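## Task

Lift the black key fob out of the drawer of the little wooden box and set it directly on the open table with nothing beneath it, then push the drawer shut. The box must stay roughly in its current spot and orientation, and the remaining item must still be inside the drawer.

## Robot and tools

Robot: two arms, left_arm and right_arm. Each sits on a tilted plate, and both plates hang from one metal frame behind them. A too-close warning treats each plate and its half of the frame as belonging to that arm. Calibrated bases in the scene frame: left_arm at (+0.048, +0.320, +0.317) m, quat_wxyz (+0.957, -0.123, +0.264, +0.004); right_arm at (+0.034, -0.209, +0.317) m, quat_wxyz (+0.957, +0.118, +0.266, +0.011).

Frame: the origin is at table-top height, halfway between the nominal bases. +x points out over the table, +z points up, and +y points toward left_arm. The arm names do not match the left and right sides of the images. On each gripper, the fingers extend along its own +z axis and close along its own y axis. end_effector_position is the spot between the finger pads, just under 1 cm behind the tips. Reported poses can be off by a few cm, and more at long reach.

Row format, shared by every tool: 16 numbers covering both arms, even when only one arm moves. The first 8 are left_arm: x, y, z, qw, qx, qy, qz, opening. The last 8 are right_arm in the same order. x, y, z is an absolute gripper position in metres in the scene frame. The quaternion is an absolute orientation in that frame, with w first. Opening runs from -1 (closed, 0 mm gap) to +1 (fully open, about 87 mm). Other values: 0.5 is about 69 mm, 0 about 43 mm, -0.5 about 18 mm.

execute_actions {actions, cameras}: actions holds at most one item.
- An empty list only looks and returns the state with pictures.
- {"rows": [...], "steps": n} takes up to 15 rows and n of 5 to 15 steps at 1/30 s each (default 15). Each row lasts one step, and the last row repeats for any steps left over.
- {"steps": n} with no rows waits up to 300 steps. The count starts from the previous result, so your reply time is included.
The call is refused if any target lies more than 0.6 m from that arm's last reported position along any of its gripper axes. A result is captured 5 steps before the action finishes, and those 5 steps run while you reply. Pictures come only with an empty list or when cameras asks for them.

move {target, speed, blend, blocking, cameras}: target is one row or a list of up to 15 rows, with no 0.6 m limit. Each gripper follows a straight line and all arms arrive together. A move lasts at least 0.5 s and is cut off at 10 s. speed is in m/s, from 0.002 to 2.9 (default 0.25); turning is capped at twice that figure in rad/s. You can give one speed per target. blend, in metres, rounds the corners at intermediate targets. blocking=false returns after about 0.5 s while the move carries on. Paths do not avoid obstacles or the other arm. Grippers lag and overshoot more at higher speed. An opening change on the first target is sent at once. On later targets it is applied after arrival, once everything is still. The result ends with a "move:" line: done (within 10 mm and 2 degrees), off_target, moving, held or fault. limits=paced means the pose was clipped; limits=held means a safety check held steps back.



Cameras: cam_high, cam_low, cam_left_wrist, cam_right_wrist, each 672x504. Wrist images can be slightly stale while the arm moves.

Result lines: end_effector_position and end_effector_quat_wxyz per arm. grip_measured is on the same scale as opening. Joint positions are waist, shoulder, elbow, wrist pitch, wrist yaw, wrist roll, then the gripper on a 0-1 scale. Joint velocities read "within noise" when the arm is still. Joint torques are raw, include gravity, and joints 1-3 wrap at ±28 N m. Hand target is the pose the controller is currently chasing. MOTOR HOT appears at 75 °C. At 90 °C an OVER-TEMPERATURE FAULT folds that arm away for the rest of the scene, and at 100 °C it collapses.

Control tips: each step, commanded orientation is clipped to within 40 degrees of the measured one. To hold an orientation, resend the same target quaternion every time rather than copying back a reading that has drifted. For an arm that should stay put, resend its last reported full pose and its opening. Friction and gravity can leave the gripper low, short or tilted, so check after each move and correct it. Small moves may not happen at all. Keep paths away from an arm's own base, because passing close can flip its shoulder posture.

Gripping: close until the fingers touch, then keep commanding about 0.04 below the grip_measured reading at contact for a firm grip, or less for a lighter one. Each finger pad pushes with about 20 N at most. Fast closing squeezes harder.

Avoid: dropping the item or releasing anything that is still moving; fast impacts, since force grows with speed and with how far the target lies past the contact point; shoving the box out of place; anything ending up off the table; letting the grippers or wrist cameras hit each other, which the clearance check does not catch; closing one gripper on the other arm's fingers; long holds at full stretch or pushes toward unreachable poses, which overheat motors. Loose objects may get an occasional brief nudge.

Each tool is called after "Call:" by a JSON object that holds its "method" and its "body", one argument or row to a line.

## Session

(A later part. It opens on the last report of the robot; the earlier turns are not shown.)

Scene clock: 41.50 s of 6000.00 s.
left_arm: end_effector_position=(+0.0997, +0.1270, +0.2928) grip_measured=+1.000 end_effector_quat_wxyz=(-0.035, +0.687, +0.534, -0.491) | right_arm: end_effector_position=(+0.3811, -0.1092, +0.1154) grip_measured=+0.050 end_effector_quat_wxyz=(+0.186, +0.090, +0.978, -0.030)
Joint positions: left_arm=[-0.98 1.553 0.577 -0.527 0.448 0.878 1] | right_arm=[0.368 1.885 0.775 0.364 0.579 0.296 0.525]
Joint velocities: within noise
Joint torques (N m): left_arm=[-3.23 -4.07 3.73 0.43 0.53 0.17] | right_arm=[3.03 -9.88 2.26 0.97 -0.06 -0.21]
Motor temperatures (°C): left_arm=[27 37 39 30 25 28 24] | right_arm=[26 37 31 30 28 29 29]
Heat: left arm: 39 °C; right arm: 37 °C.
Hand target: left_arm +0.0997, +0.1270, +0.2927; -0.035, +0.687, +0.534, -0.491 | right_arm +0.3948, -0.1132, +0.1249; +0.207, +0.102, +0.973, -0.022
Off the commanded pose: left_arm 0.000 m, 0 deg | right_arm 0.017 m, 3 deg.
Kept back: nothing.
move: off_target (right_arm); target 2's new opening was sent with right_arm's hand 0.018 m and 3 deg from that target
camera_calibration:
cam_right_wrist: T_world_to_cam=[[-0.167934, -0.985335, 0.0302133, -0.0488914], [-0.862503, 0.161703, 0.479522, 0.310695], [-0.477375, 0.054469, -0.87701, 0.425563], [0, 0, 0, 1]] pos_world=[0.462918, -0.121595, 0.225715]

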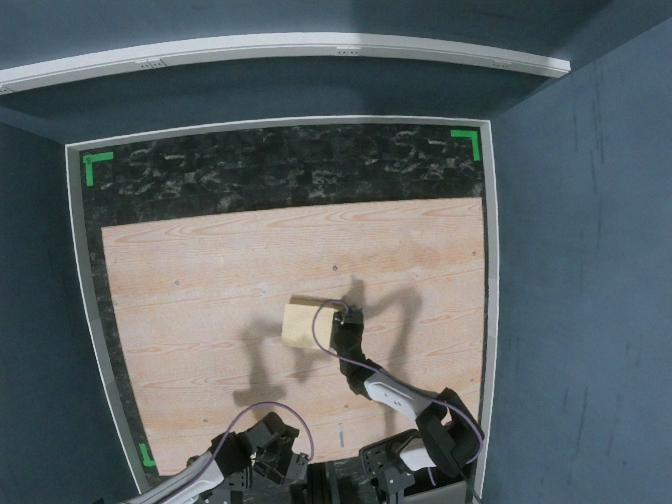

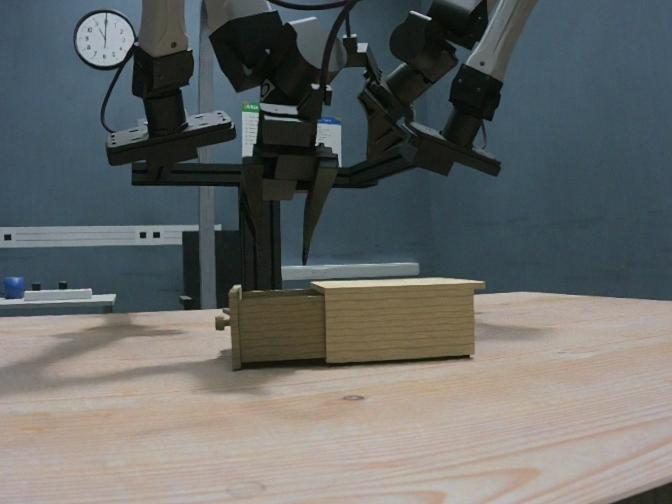

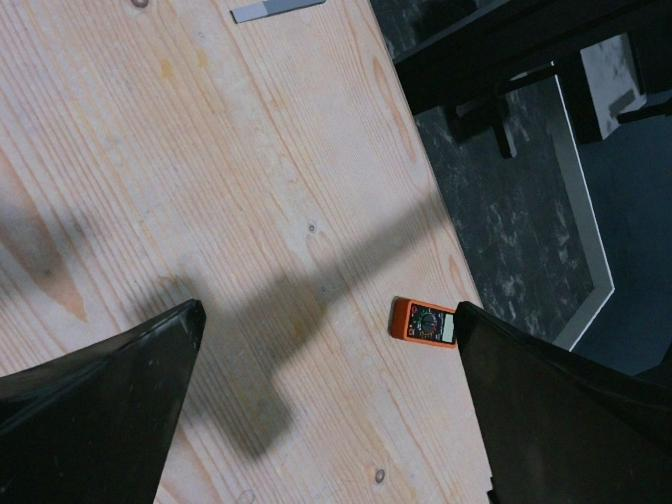

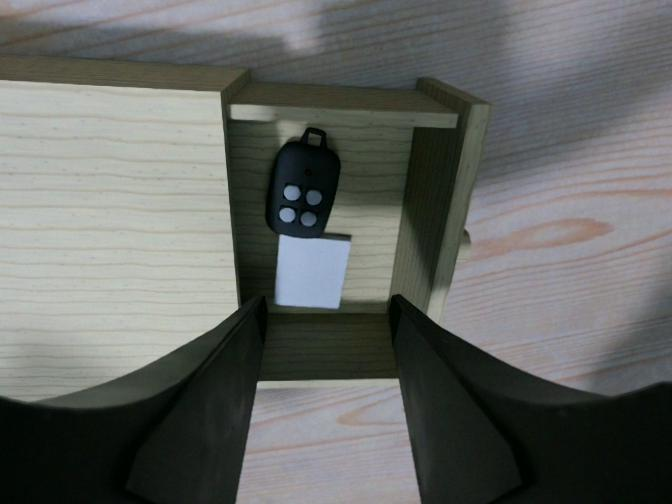

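Call:
{"method": "move", "body": {
  "target": [
    [0.0997,0.1270,0.2928,-0.035,0.687,0.534,-0.491,1,0.402,-0.120,0.125,0.2069,0.1022,0.9727,-0.0217,-0.95],
    [0.0997,0.1270,0.2928,-0.035,0.687,0.534,-0.491,1,0.397,-0.120,0.060,0.2069,0.1022,0.9727,-0.0217,-0.95],
    [0.0997,0.1270,0.2928,-0.035,0.687,0.534,-0.491,1,0.395,-0.170,0.063,0.2069,0.1022,0.9727,-0.0217,-0.95]
  ],
  "speed": [0.25,0.15,0.08]
}}

Call:
{"method": "zoom_image", "body": {
  "camera": "cam_low",
  "region": [130, 150, 400, 400]
}}

Scene clock: 45.70 s of 6000.00 s.
left_arm: end_effector_position=(+0.0997, +0.1270, +0.2928) grip_measured=+1.000 end_effector_quat_wxyz=(-0.035, +0.687, +0.534, -0.491) | right_arm: end_effector_position=(+0.3816, -0.1523, +0.0540) grip_measured=-0.950 end_effector_quat_wxyz=(+0.186, +0.096, +0.978, -0.003)
Joint positions: left_arm=[-0.98 1.553 0.577 -0.527 0.448 0.878 1] | right_arm=[0.15 2.058 0.768 0.624 0.362 0.156 0.025]
Joint velocities: within noise
Joint torques (N m): left_arm=[-3.22 -4.05 3.75 0.42 0.54 0.17] | right_arm=[1.21 -10.24 0.68 0.95 0.3 -0.42]
Motor temperatures (°C): left_arm=[27 37 39 30 25 28 24] | right_arm=[26 38 31 31 28 29 29]
Heat: left arm: 39 °C; right arm: 38 °C.
Hand target: left_arm +0.0997, +0.1270, +0.2927; -0.035, +0.687, +0.534, -0.491 | right_arm +0.3946, -0.1697, +0.0626; +0.206, +0.102, +0.973, -0.022
Off the commanded pose: left_arm 0.000 m, 0 deg | right_arm 0.024 m, 3 deg.
Kept back: nothing.
move: off_target (right_arm)
camera_calibration:
cam_right_wrist: T_world_to_cam=[[-0.1697, -0.985184, -0.0247725, -0.085693], [-0.864891, 0.136836, 0.482949, 0.344521], [-0.472404, 0.103382, -0.875298, 0.379775], [0, 0, 0, 1]] pos_world=[0.462838, -0.170828, 0.163908]

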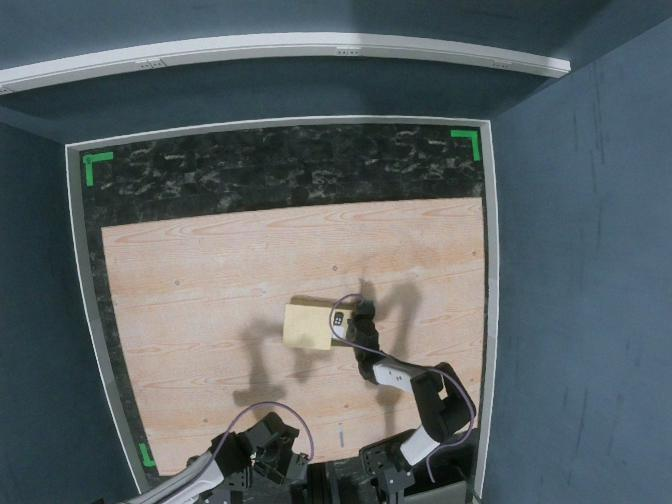

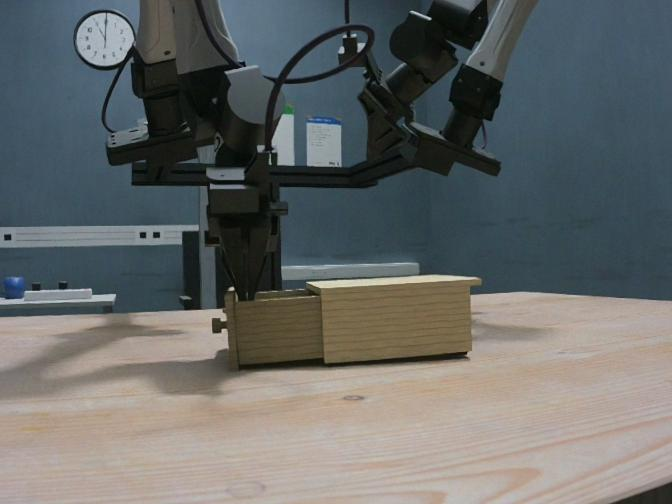

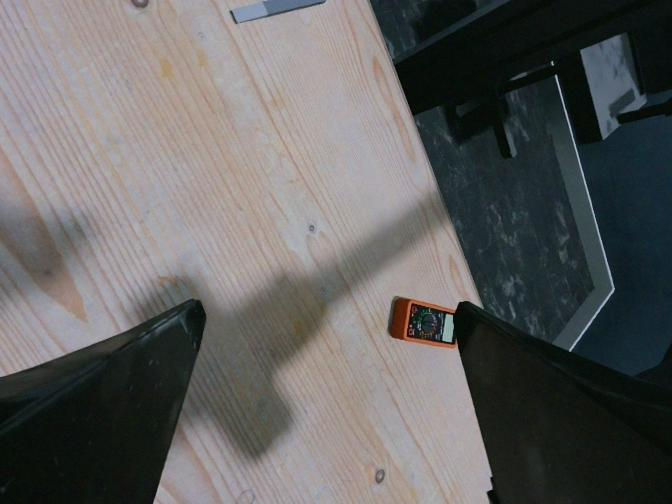

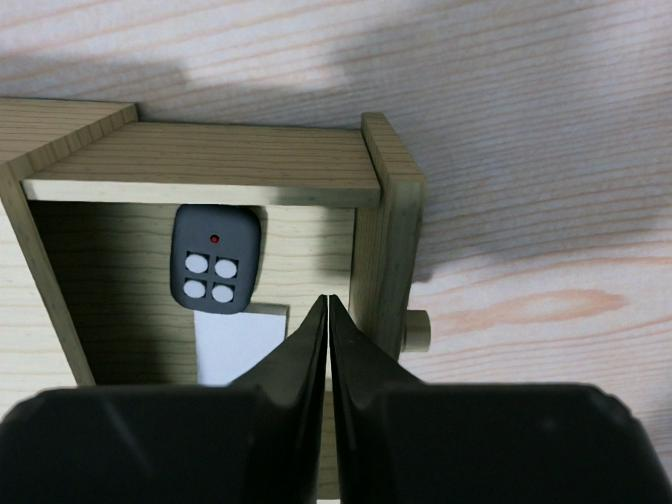

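Scaled by 1.867 from the camera's 672x504 image, which has a finer 960x720 frame.

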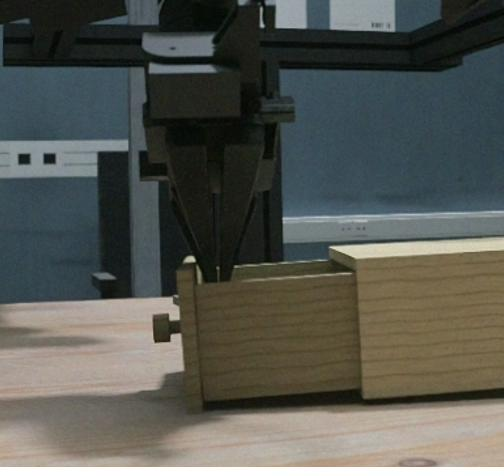

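Call:
{"method": "move", "body": {
  "target": [
    [0.0997,0.1270,0.2928,-0.035,0.687,0.534,-0.491,1,0.393,-0.145,0.125,0.2069,0.1022,0.9727,-0.0217,-0.95],
    [0.0997,0.1270,0.2928,-0.035,0.687,0.534,-0.491,1,0.412,-0.116,0.105,0.2069,0.1022,0.9727,-0.0217,0.03],
    [0.0997,0.1270,0.2928,-0.035,0.687,0.534,-0.491,1,0.406,-0.1155,0.080,0.2069,0.1022,0.9727,-0.0217,0.03]
  ],
  "speed": [0.2,0.25,0.12]
}}

Call:
{"method": "zoom_image", "body": {
  "camera": "cam_low",
  "region": [130, 150, 400, 400]
}}

Scene clock: 48.67 s of 6000.00 s.
left_arm: end_effector_position=(+0.0997, +0.1270, +0.2928) grip_measured=+1.000 end_effector_quat_wxyz=(-0.035, +0.687, +0.534, -0.491) | right_arm: end_effector_position=(+0.3979, -0.1138, +0.0840) grip_measured=+0.030 end_effector_quat_wxyz=(+0.198, +0.096, +0.975, -0.023)
Joint positions: left_arm=[-0.98 1.553 0.577 -0.527 0.448 0.878 1] | right_arm=[0.303 2.008 0.834 0.485 0.524 0.245 0.515]
Joint velocities: within noise
Joint torques (N m): left_arm=[-3.18 -4.1 3.81 0.43 0.55 0.18] | right_arm=[2.85 -6.05 4.04 1.06 0.03 -0.21]
Motor temperatures (°C): left_arm=[27 37 39 30 25 27 24] | right_arm=[26 38 31 31 28 29 29]
Heat: left arm: 39 °C; right arm: 38 °C.
Hand target: left_arm +0.0997, +0.1270, +0.2927; -0.035, +0.687, +0.534, -0.491 | right_arm +0.4058, -0.1158, +0.0803; +0.207, +0.102, +0.973, -0.022
Off the commanded pose: left_arm 0.000 m, 0 deg | right_arm 0.009 m, 1 deg.
Kept back: nothing.
move: done
camera_calibration:
cam_right_wrist: T_world_to_cam=[[-0.177073, -0.984108, 0.0133228, -0.0443927], [-0.873471, 0.163375, 0.458646, 0.347378], [-0.453534, 0.069577, -0.888519, 0.39942], [0, 0, 0, 1]] pos_world=[0.476715, -0.128231, 0.19616]

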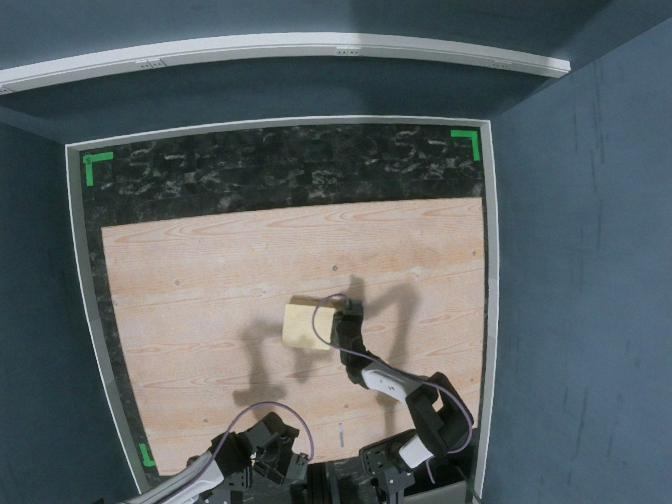

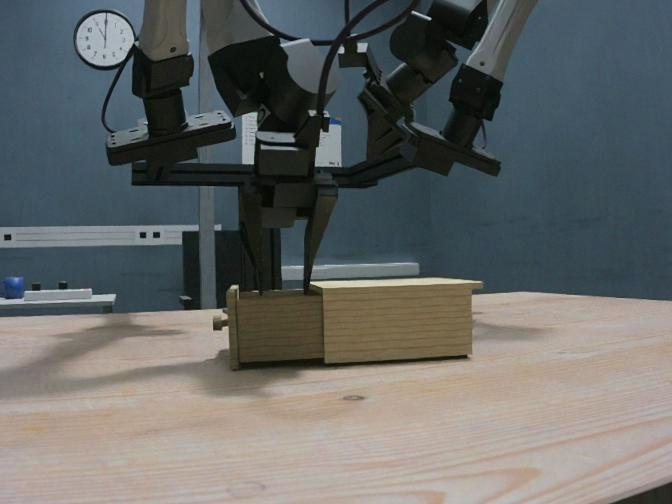

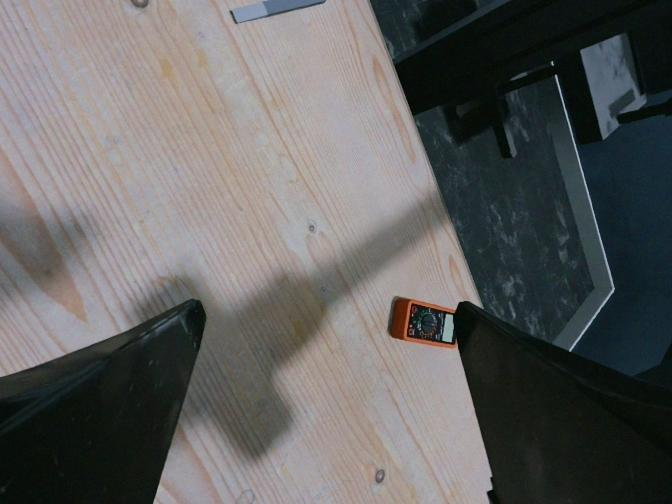

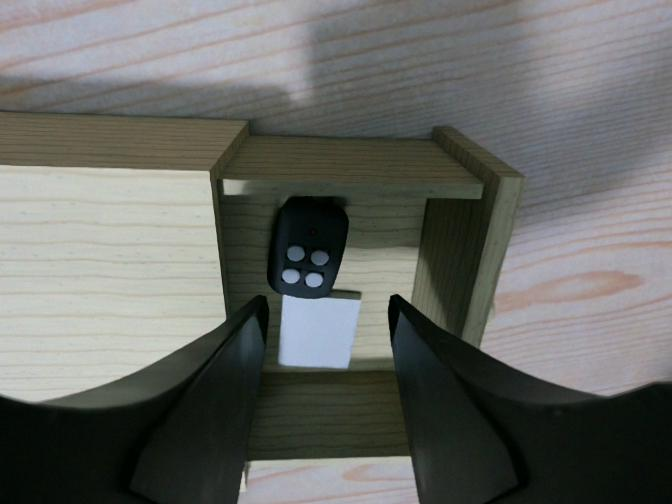

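Scaled by 1.867 from the camera's 672x504 image, which has a finer 960x720 frame.

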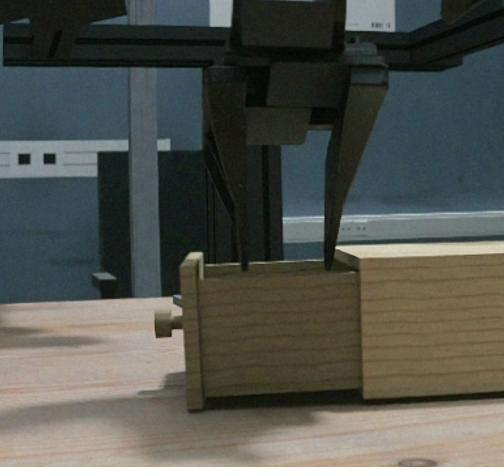

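Call:
{"method": "move", "body": {
  "target": [
    [0.0997,0.1270,0.2928,-0.035,0.687,0.534,-0.491,1,0.407,-0.1085,0.080,0.1993,0.1164,0.9719,0.0463,-0.1],
    [0.0997,0.1270,0.2928,-0.035,0.687,0.534,-0.491,1,0.407,-0.1085,0.054,0.1993,0.1164,0.9719,0.0463,-0.1]
  ],
  "speed": 0.12
}}

Call:
{"method": "zoom_image", "body": {
  "camera": "cam_low",
  "region": [130, 150, 400, 400]
}}

Scene clock: 51.13 s of 6000.00 s.
left_arm: end_effector_position=(+0.0997, +0.1270, +0.2928) grip_measured=+1.000 end_effector_quat_wxyz=(-0.035, +0.687, +0.534, -0.491) | right_arm: end_effector_position=(+0.4019, -0.1076, +0.0581) grip_measured=-0.100 end_effector_quat_wxyz=(+0.192, +0.115, +0.974, +0.043)
Joint positions: left_arm=[-0.98 1.553 0.577 -0.527 0.448 0.878 1] | right_arm=[0.226 2.089 0.858 0.571 0.341 0.252 0.45]
Joint velocities: within noise
Joint torques (N m): left_arm=[-3.18 -4.07 3.77 0.44 0.53 0.19] | right_arm=[3.08 -6.15 2.99 1.1 -0.15 -0.23]
Motor temperatures (°C): left_arm=[27 37 39 30 25 27 23] | right_arm=[26 38 31 31 28 29 29]
Heat: left arm: 39 °C; right arm: 38 °C.
Hand target: left_arm +0.0997, +0.1270, +0.2927; -0.035, +0.687, +0.534, -0.491 | right_arm +0.4069, -0.1086, +0.0542; +0.199, +0.116, +0.972, +0.046
Off the commanded pose: left_arm 0.000 m, 0 deg | right_arm 0.007 m, 1 deg.
Kept back: nothing.
move: done
camera_calibration:
cam_right_wrist: T_world_to_cam=[[-0.187404, -0.974648, -0.122231, -0.0241307], [-0.873171, 0.108293, 0.475232, 0.354712], [-0.449947, 0.195789, -0.871329, 0.389031], [0, 0, 0, 1]] pos_world=[0.480245, -0.1381, 0.167454]

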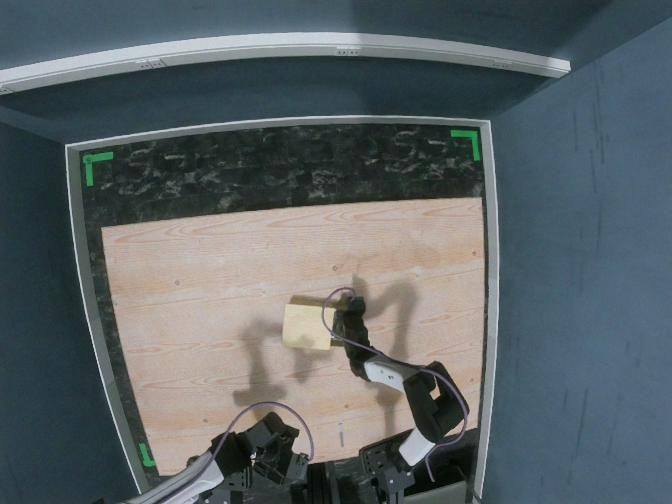

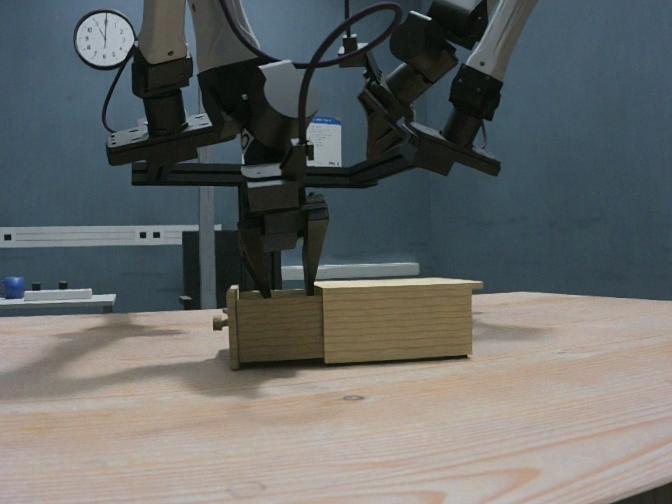

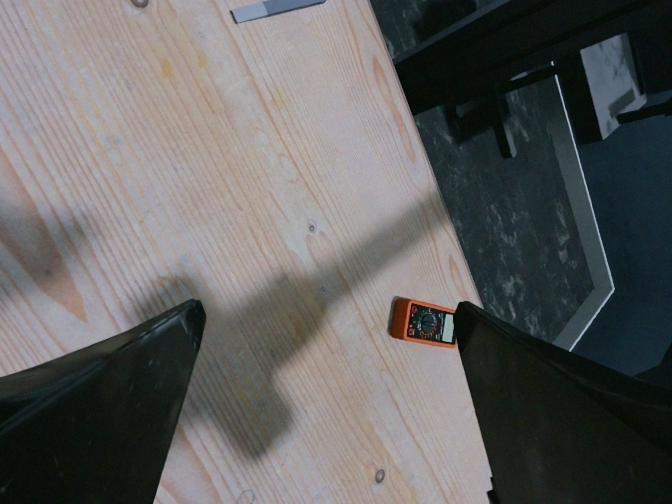

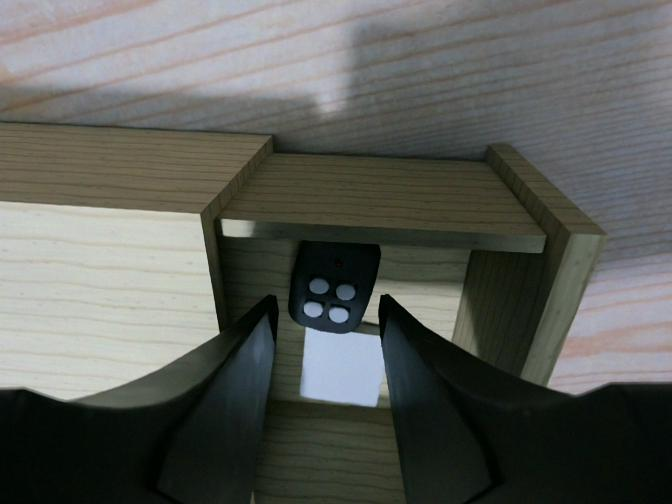

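Scaled by 1.867 from the camera's 672x504 image, which has a finer 960x720 frame.

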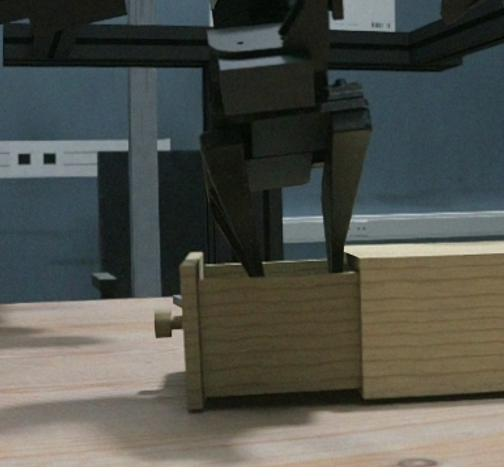

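Call:
{"method": "move", "body": {
  "target": [
    [0.0997,0.1270,0.2928,-0.035,0.687,0.534,-0.491,1,0.400,-0.107,0.033,0.1993,0.1164,0.9719,0.0463,-0.1],
    [0.0997,0.1270,0.2928,-0.035,0.687,0.534,-0.491,1,0.400,-0.107,0.034,0.1993,0.1164,0.9719,0.0463,-0.45]
  ],
  "speed": 0.08
}}

Call:
{"method": "zoom_image", "body": {
  "camera": "cam_low",
  "region": [130, 150, 400, 400]
}}

Scene clock: 52.57 s of 6000.00 s.
left_arm: end_effector_position=(+0.0997, +0.1270, +0.2928) grip_measured=+1.000 end_effector_quat_wxyz=(-0.035, +0.687, +0.534, -0.491) | right_arm: end_effector_position=(+0.3951, -0.1074, +0.0392) grip_measured=-0.449 end_effector_quat_wxyz=(+0.191, +0.112, +0.974, +0.043)
Joint positions: left_arm=[-0.98 1.553 0.577 -0.527 0.448 0.878 1] | right_arm=[0.211 2.164 0.869 0.633 0.328 0.238 0.276]
Joint velocities: within noise
Joint torques (N m): left_arm=[-3.22 -4.05 3.77 0.43 0.53 0.17] | right_arm=[3.26 -5.68 2.71 1.14 -0.13 -0.19]
Motor temperatures (°C): left_arm=[27 37 39 30 25 27 23] | right_arm=[26 37 31 31 28 29 29]
Heat: left arm: 39 °C; right arm: 37 °C.
Hand target: left_arm +0.0997, +0.1270, +0.2927; -0.035, +0.687, +0.534, -0.491 | right_arm +0.3998, -0.1071, +0.0342; +0.199, +0.116, +0.972, +0.046
Off the commanded pose: left_arm 0.000 m, 0 deg | right_arm 0.007 m, 1 deg.
Kept back: nothing.
move: done
camera_calibration:
cam_right_wrist: T_world_to_cam=[[-0.182348, -0.975844, -0.120322, -0.0298426], [-0.872265, 0.104076, 0.477831, 0.356845], [-0.453766, 0.192084, -0.870172, 0.370458], [0, 0, 0, 1]] pos_world=[0.473923, -0.13742, 0.14826]

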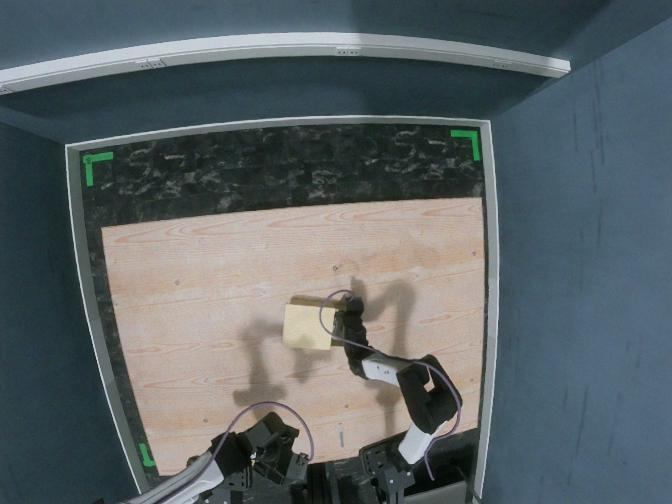

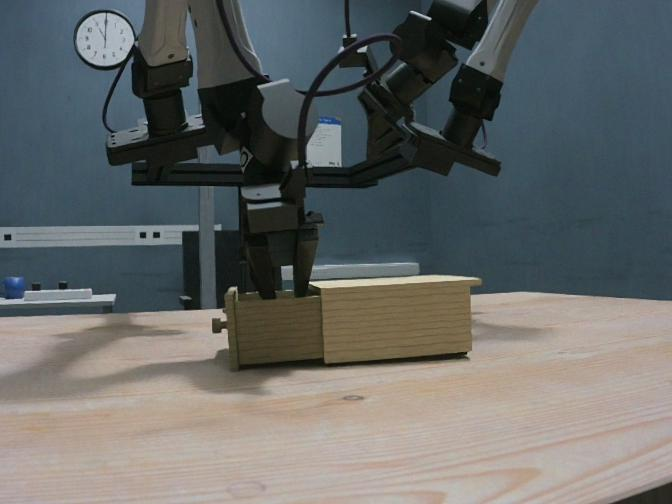

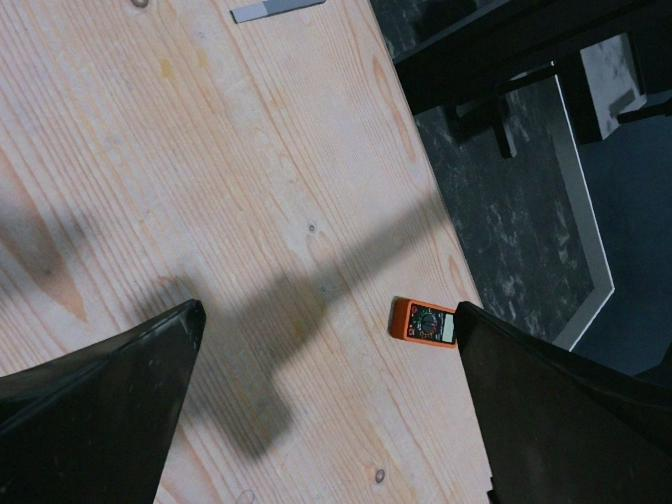

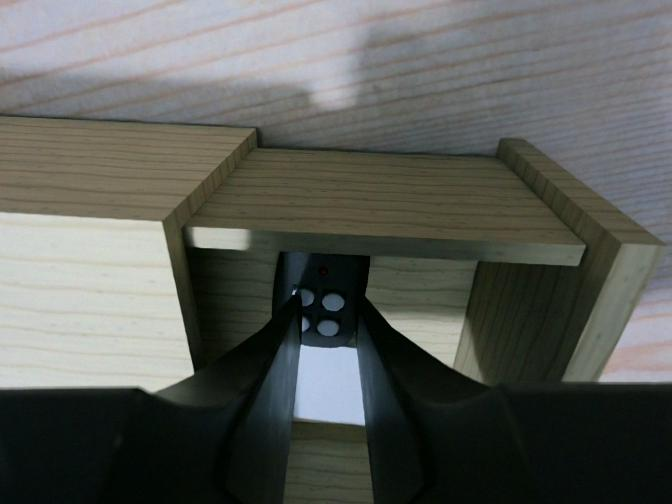

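Scaled by 1.867 from the camera's 672x504 image, which has a finer 960x720 frame.

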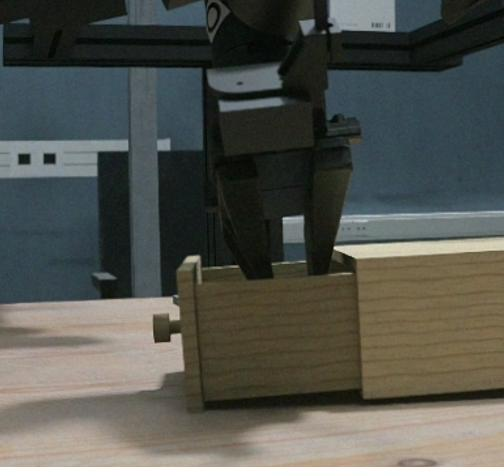

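Call:
{"method": "move", "body": {
  "target": [
    [0.0997,0.1270,0.2928,-0.035,0.687,0.534,-0.491,1,0.402,-0.109,0.070,0.1884,0.1333,0.9641,0.1307,-0.1],
    [0.0997,0.1270,0.2928,-0.035,0.687,0.534,-0.491,1,0.402,-0.104,0.050,0.1884,0.1333,0.9641,0.1307,-0.1]
  ],
  "speed": 0.12
}}

Call:
{"method": "zoom_image", "body": {
  "camera": "cam_low",
  "region": [130, 150, 400, 400]
}}

Scene clock: 54.50 s of 6000.00 s.
left_arm: end_effector_position=(+0.0997, +0.1270, +0.2928) grip_measured=+1.000 end_effector_quat_wxyz=(-0.035, +0.687, +0.534, -0.491) | right_arm: end_effector_position=(+0.3977, -0.1030, +0.0538) grip_measured=-0.100 end_effector_quat_wxyz=(+0.182, +0.126, +0.967, +0.126)
Joint positions: left_arm=[-0.98 1.553 0.577 -0.527 0.448 0.878 1] | right_arm=[0.149 2.094 0.827 0.623 0.12 0.259 0.45]
Joint velocities: within noise
Joint torques (N m): left_arm=[-3.23 -4.03 3.79 0.43 0.54 0.19] | right_arm=[2.55 -6.09 2.41 1.07 -0.24 -0.1]
Motor temperatures (°C): left_arm=[27 37 39 30 25 27 23] | right_arm=[26 37 31 31 28 29 29]
Heat: left arm: 39 °C; right arm: 37 °C.
Hand target: left_arm +0.0997, +0.1270, +0.2927; -0.035, +0.687, +0.534, -0.491 | right_arm +0.4019, -0.1040, +0.0502; +0.188, +0.133, +0.964, +0.131
Off the commanded pose: left_arm 0.000 m, 0 deg | right_arm 0.006 m, 1 deg.
Kept back: nothing.
move: done
camera_calibration:
cam_right_wrist: T_world_to_cam=[[-0.177805, -0.941891, -0.285003, -0.0127335], [-0.874292, 0.0182727, 0.485056, 0.343157], [-0.451662, 0.335421, -0.826737, 0.395133], [0, 0, 0, 1]] pos_world=[0.476222, -0.1508, 0.156592]

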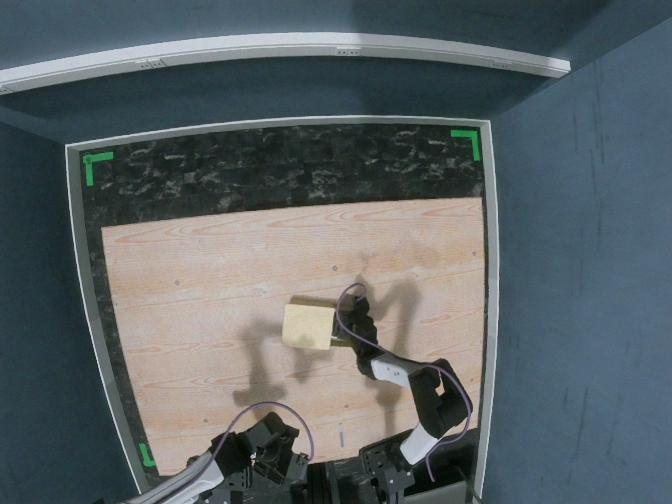

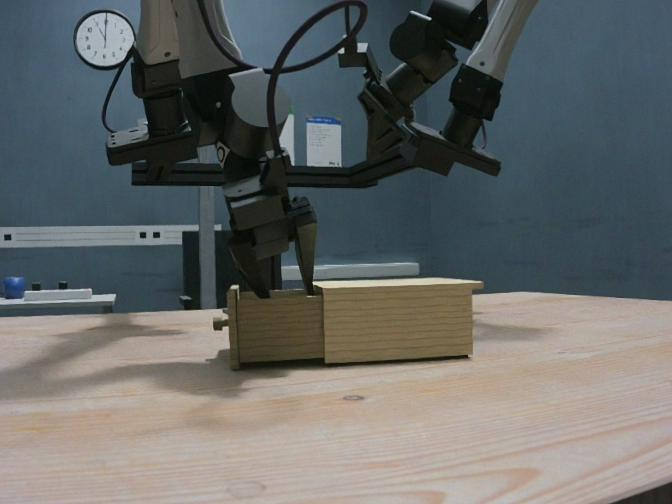

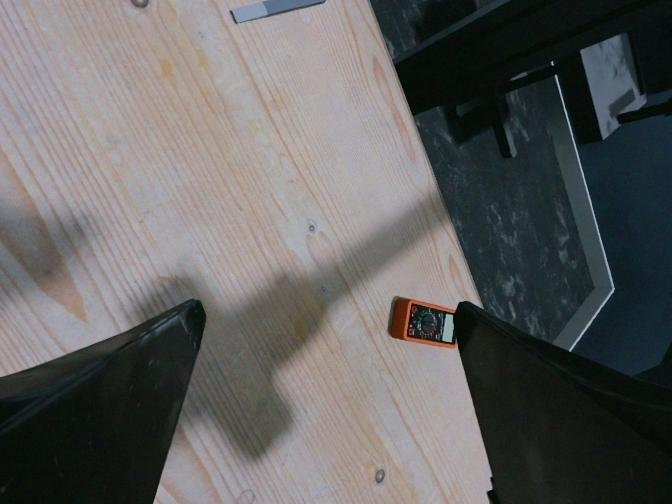

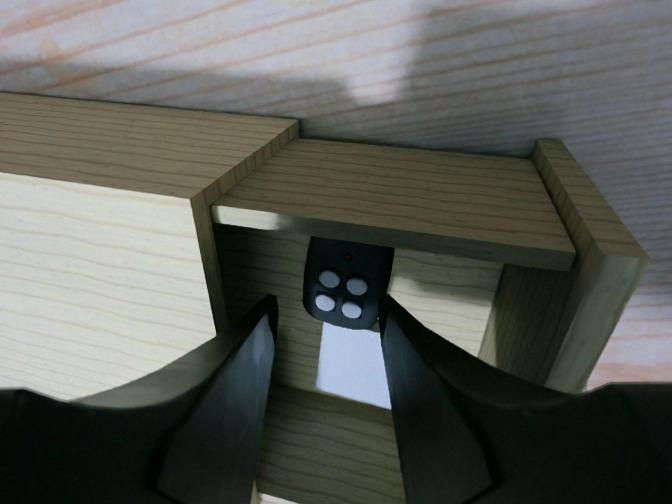

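Scaled by 1.867 from the camera's 672x504 image, which has a finer 960x720 frame.

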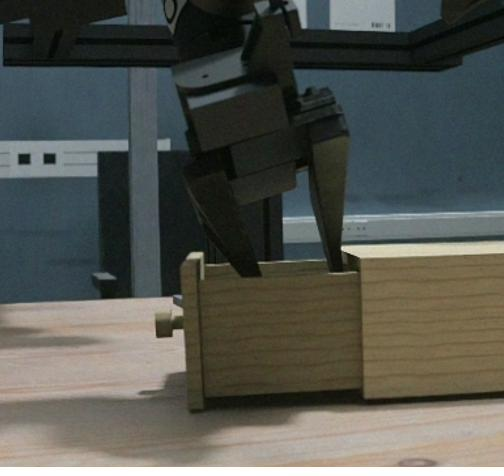

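Call:
{"method": "move", "body": {
  "target": [
    [0.0997,0.1270,0.2928,-0.035,0.687,0.534,-0.491,1,0.399,-0.1065,0.032,0.1884,0.1333,0.9641,0.1307,-0.07],
    [0.0997,0.1270,0.2928,-0.035,0.687,0.534,-0.491,1,0.399,-0.1065,0.033,0.1884,0.1333,0.9641,0.1307,-0.42]
  ],
  "speed": 0.08
}}

Call:
{"method": "zoom_image", "body": {
  "camera": "cam_low",
  "region": [130, 150, 400, 400]
}}

Scene clock: 56.17 s of 6000.00 s.
left_arm: end_effector_position=(+0.0997, +0.1270, +0.2928) grip_measured=+1.000 end_effector_quat_wxyz=(-0.035, +0.687, +0.534, -0.491) | right_arm: end_effector_position=(+0.3944, -0.1043, +0.0368) grip_measured=-0.417 end_effector_quat_wxyz=(+0.180, +0.132, +0.966, +0.130)
Joint positions: left_arm=[-0.98 1.553 0.577 -0.527 0.448 0.878 1] | right_arm=[0.127 2.162 0.848 0.669 0.098 0.259 0.291]
Joint velocities: within noise
Joint torques (N m): left_arm=[-3.28 -4.08 3.78 0.43 0.53 0.18] | right_arm=[2.59 -6.17 2.11 1.1 -0.2 -0.21]
Motor temperatures (°C): left_arm=[27 37 39 30 25 27 23] | right_arm=[26 37 31 31 28 29 29]
Heat: left arm: 39 °C; right arm: 37 °C.
Hand target: left_arm +0.0997, +0.1270, +0.2927; -0.035, +0.687, +0.534, -0.491 | right_arm +0.3989, -0.1066, +0.0332; +0.188, +0.133, +0.964, +0.131
Off the commanded pose: left_arm 0.000 m, 0 deg | right_arm 0.006 m, 1 deg.
Kept back: nothing.
move: done
camera_calibration:
cam_right_wrist: T_world_to_cam=[[-0.188182, -0.937404, -0.29302, -0.0145696], [-0.871855, 0.0220847, 0.489266, 0.347855], [-0.452169, 0.347542, -0.821436, 0.381277], [0, 0, 0, 1]] pos_world=[0.472939, -0.15385, 0.138732]

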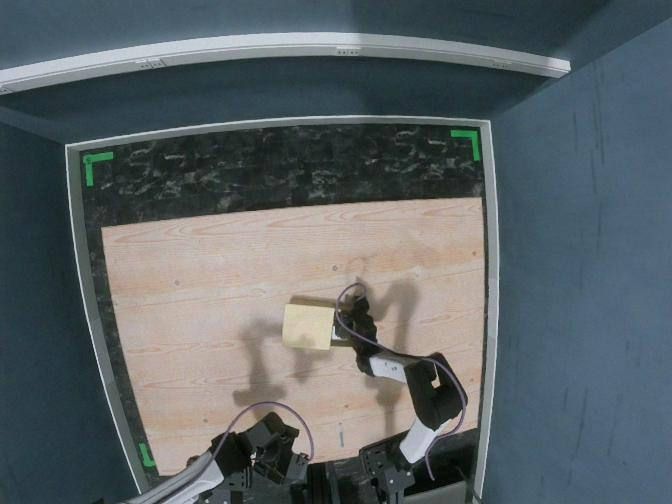

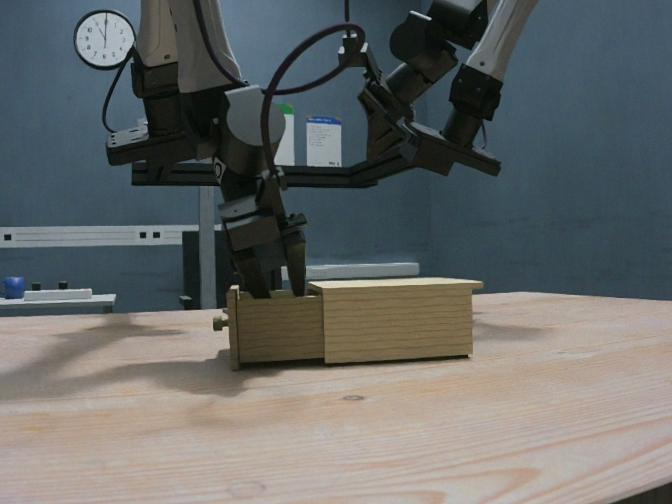

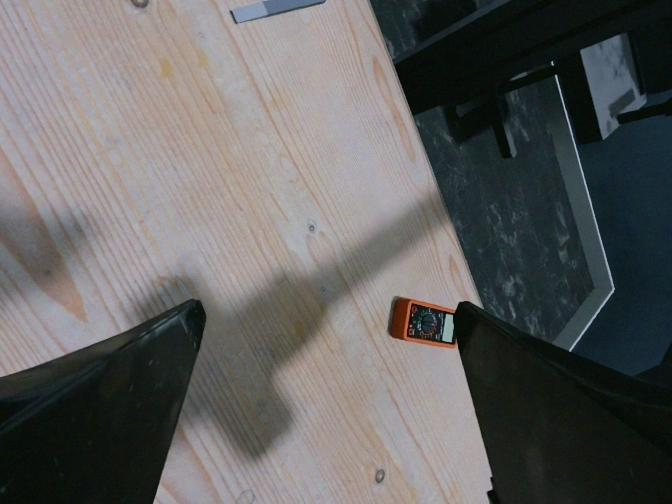

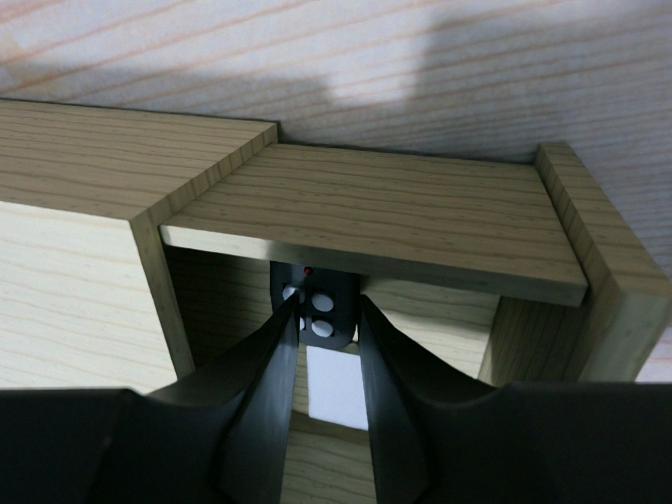

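Scaled by 1.867 from the camera's 672x504 image, which has a finer 960x720 frame.

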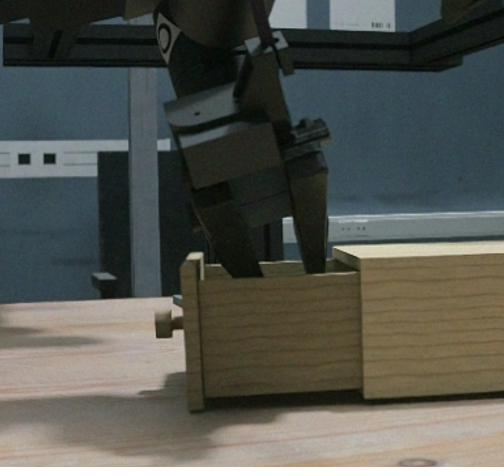

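Call:
{"method": "move", "body": {
  "target": [
    [0.0997,0.1270,0.2928,-0.035,0.687,0.534,-0.491,1,0.400,-0.106,0.058,0.1884,0.1333,0.9641,0.1307,-0.42],
    [0.0997,0.1270,0.2928,-0.035,0.687,0.534,-0.491,1,0.399,-0.1005,0.048,0.1884,0.1333,0.9641,0.1307,-0.11],
    [0.0997,0.1270,0.2928,-0.035,0.687,0.534,-0.491,1,0.399,-0.1005,0.036,0.1884,0.1333,0.9641,0.1307,-0.11]
  ],
  "speed": 0.1
}}

Call:
{"method": "zoom_image", "body": {
  "camera": "cam_low",
  "region": [130, 150, 400, 400]
}}

Call:
{"method": "zoom_image", "body": {
  "camera": "cam_right_wrist",
  "region": [160, 200, 480, 440]
}}

Scene clock: 58.47 s of 6000.00 s.
left_arm: end_effector_position=(+0.0997, +0.1270, +0.2928) grip_measured=+1.000 end_effector_quat_wxyz=(-0.035, +0.687, +0.534, -0.491) | right_arm: end_effector_position=(+0.3947, -0.1025, +0.0386) grip_measured=-0.110 end_effector_quat_wxyz=(+0.180, +0.132, +0.966, +0.129)
Joint positions: left_arm=[-0.98 1.553 0.577 -0.527 0.448 0.878 1] | right_arm=[0.134 2.157 0.847 0.664 0.105 0.264 0.445]
Joint velocities: within noise
Joint torques (N m): left_arm=[-3.21 -4.08 3.77 0.42 0.52 0.17] | right_arm=[3.79 -6.24 2.1 1.07 -0.12 -0.17]
Motor temperatures (°C): left_arm=[27 37 39 30 25 27 23] | right_arm=[26 37 31 31 28 29 29]
Heat: left arm: 39 °C; right arm: 37 °C.
Hand target: left_arm +0.0997, +0.1270, +0.2927; -0.035, +0.687, +0.534, -0.491 | right_arm +0.3988, -0.1006, +0.0361; +0.188, +0.133, +0.964, +0.131
Off the commanded pose: left_arm 0.000 m, 0 deg | right_arm 0.005 m, 1 deg.
Kept back: nothing.
move: done; target 2's new opening was sent with right_arm's hand 0.013 m and 2 deg from that target
camera_calibration:
cam_right_wrist: T_world_to_cam=[[-0.189633, -0.937431, -0.291998, -0.0117284], [-0.871747, 0.0239115, 0.489373, 0.347363], [-0.451771, 0.34735, -0.821736, 0.382172], [0, 0, 0, 1]] pos_world=[0.473243, -0.152048, 0.140629]

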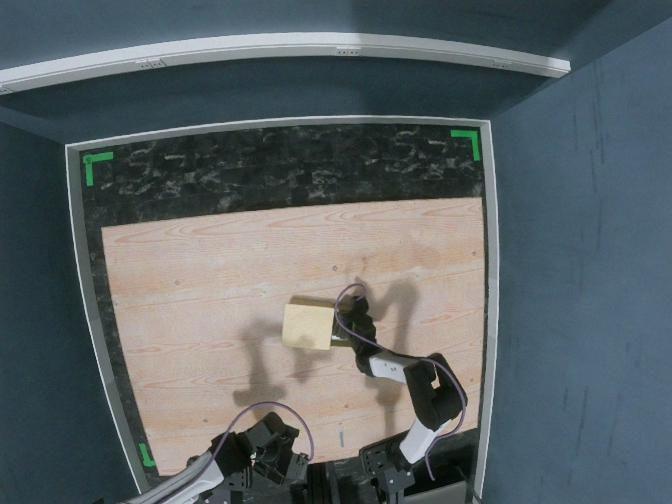

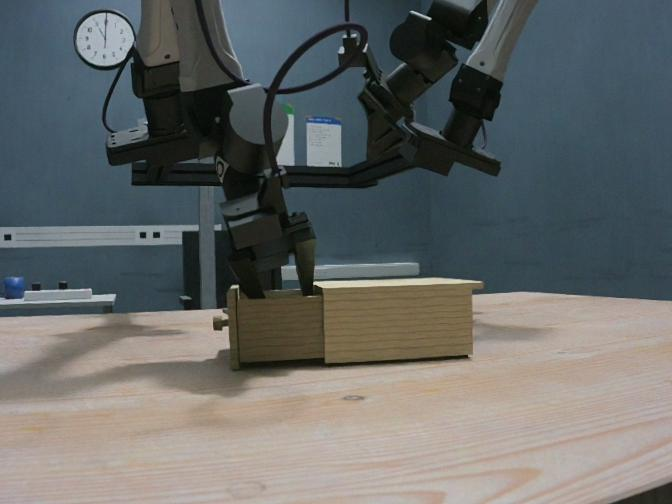

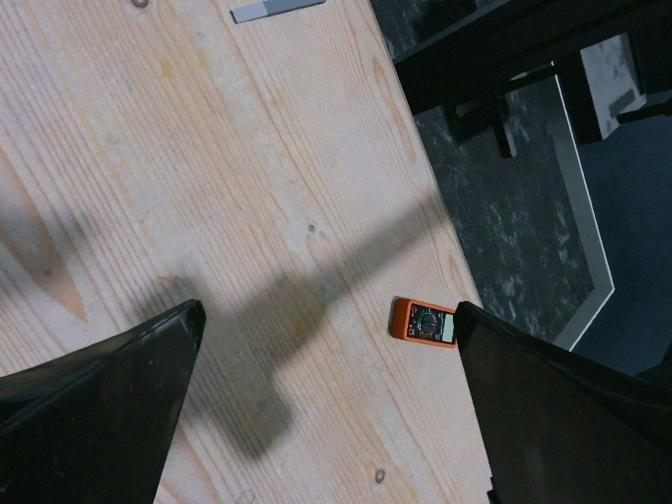

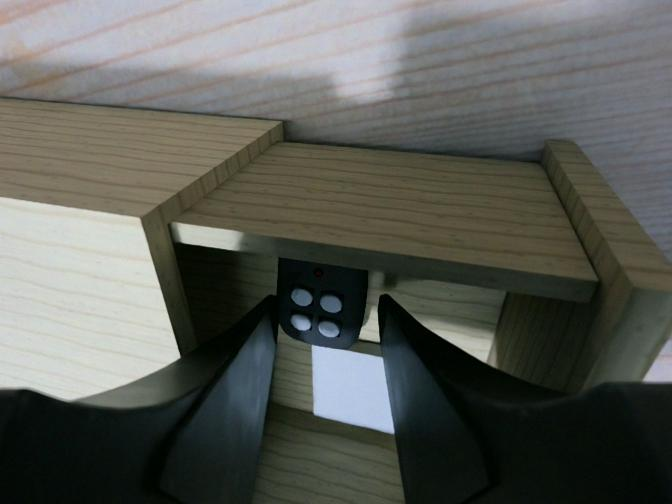

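Scaled by 1.867 from the camera's 672x504 image, which has a finer 960x720 frame.

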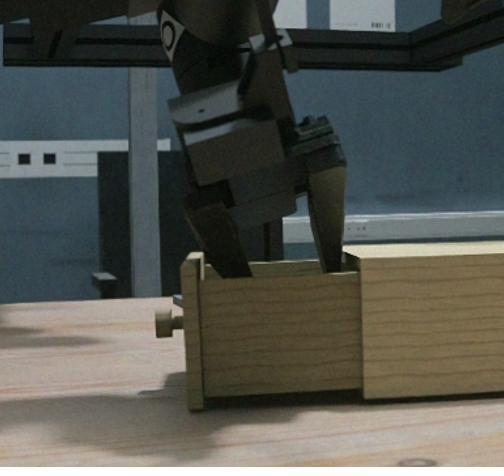

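Scaled by 1.575 from the camera's 672x504 image, which has a finer 960x720 frame.

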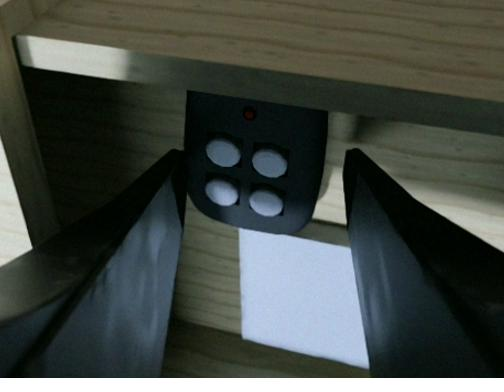

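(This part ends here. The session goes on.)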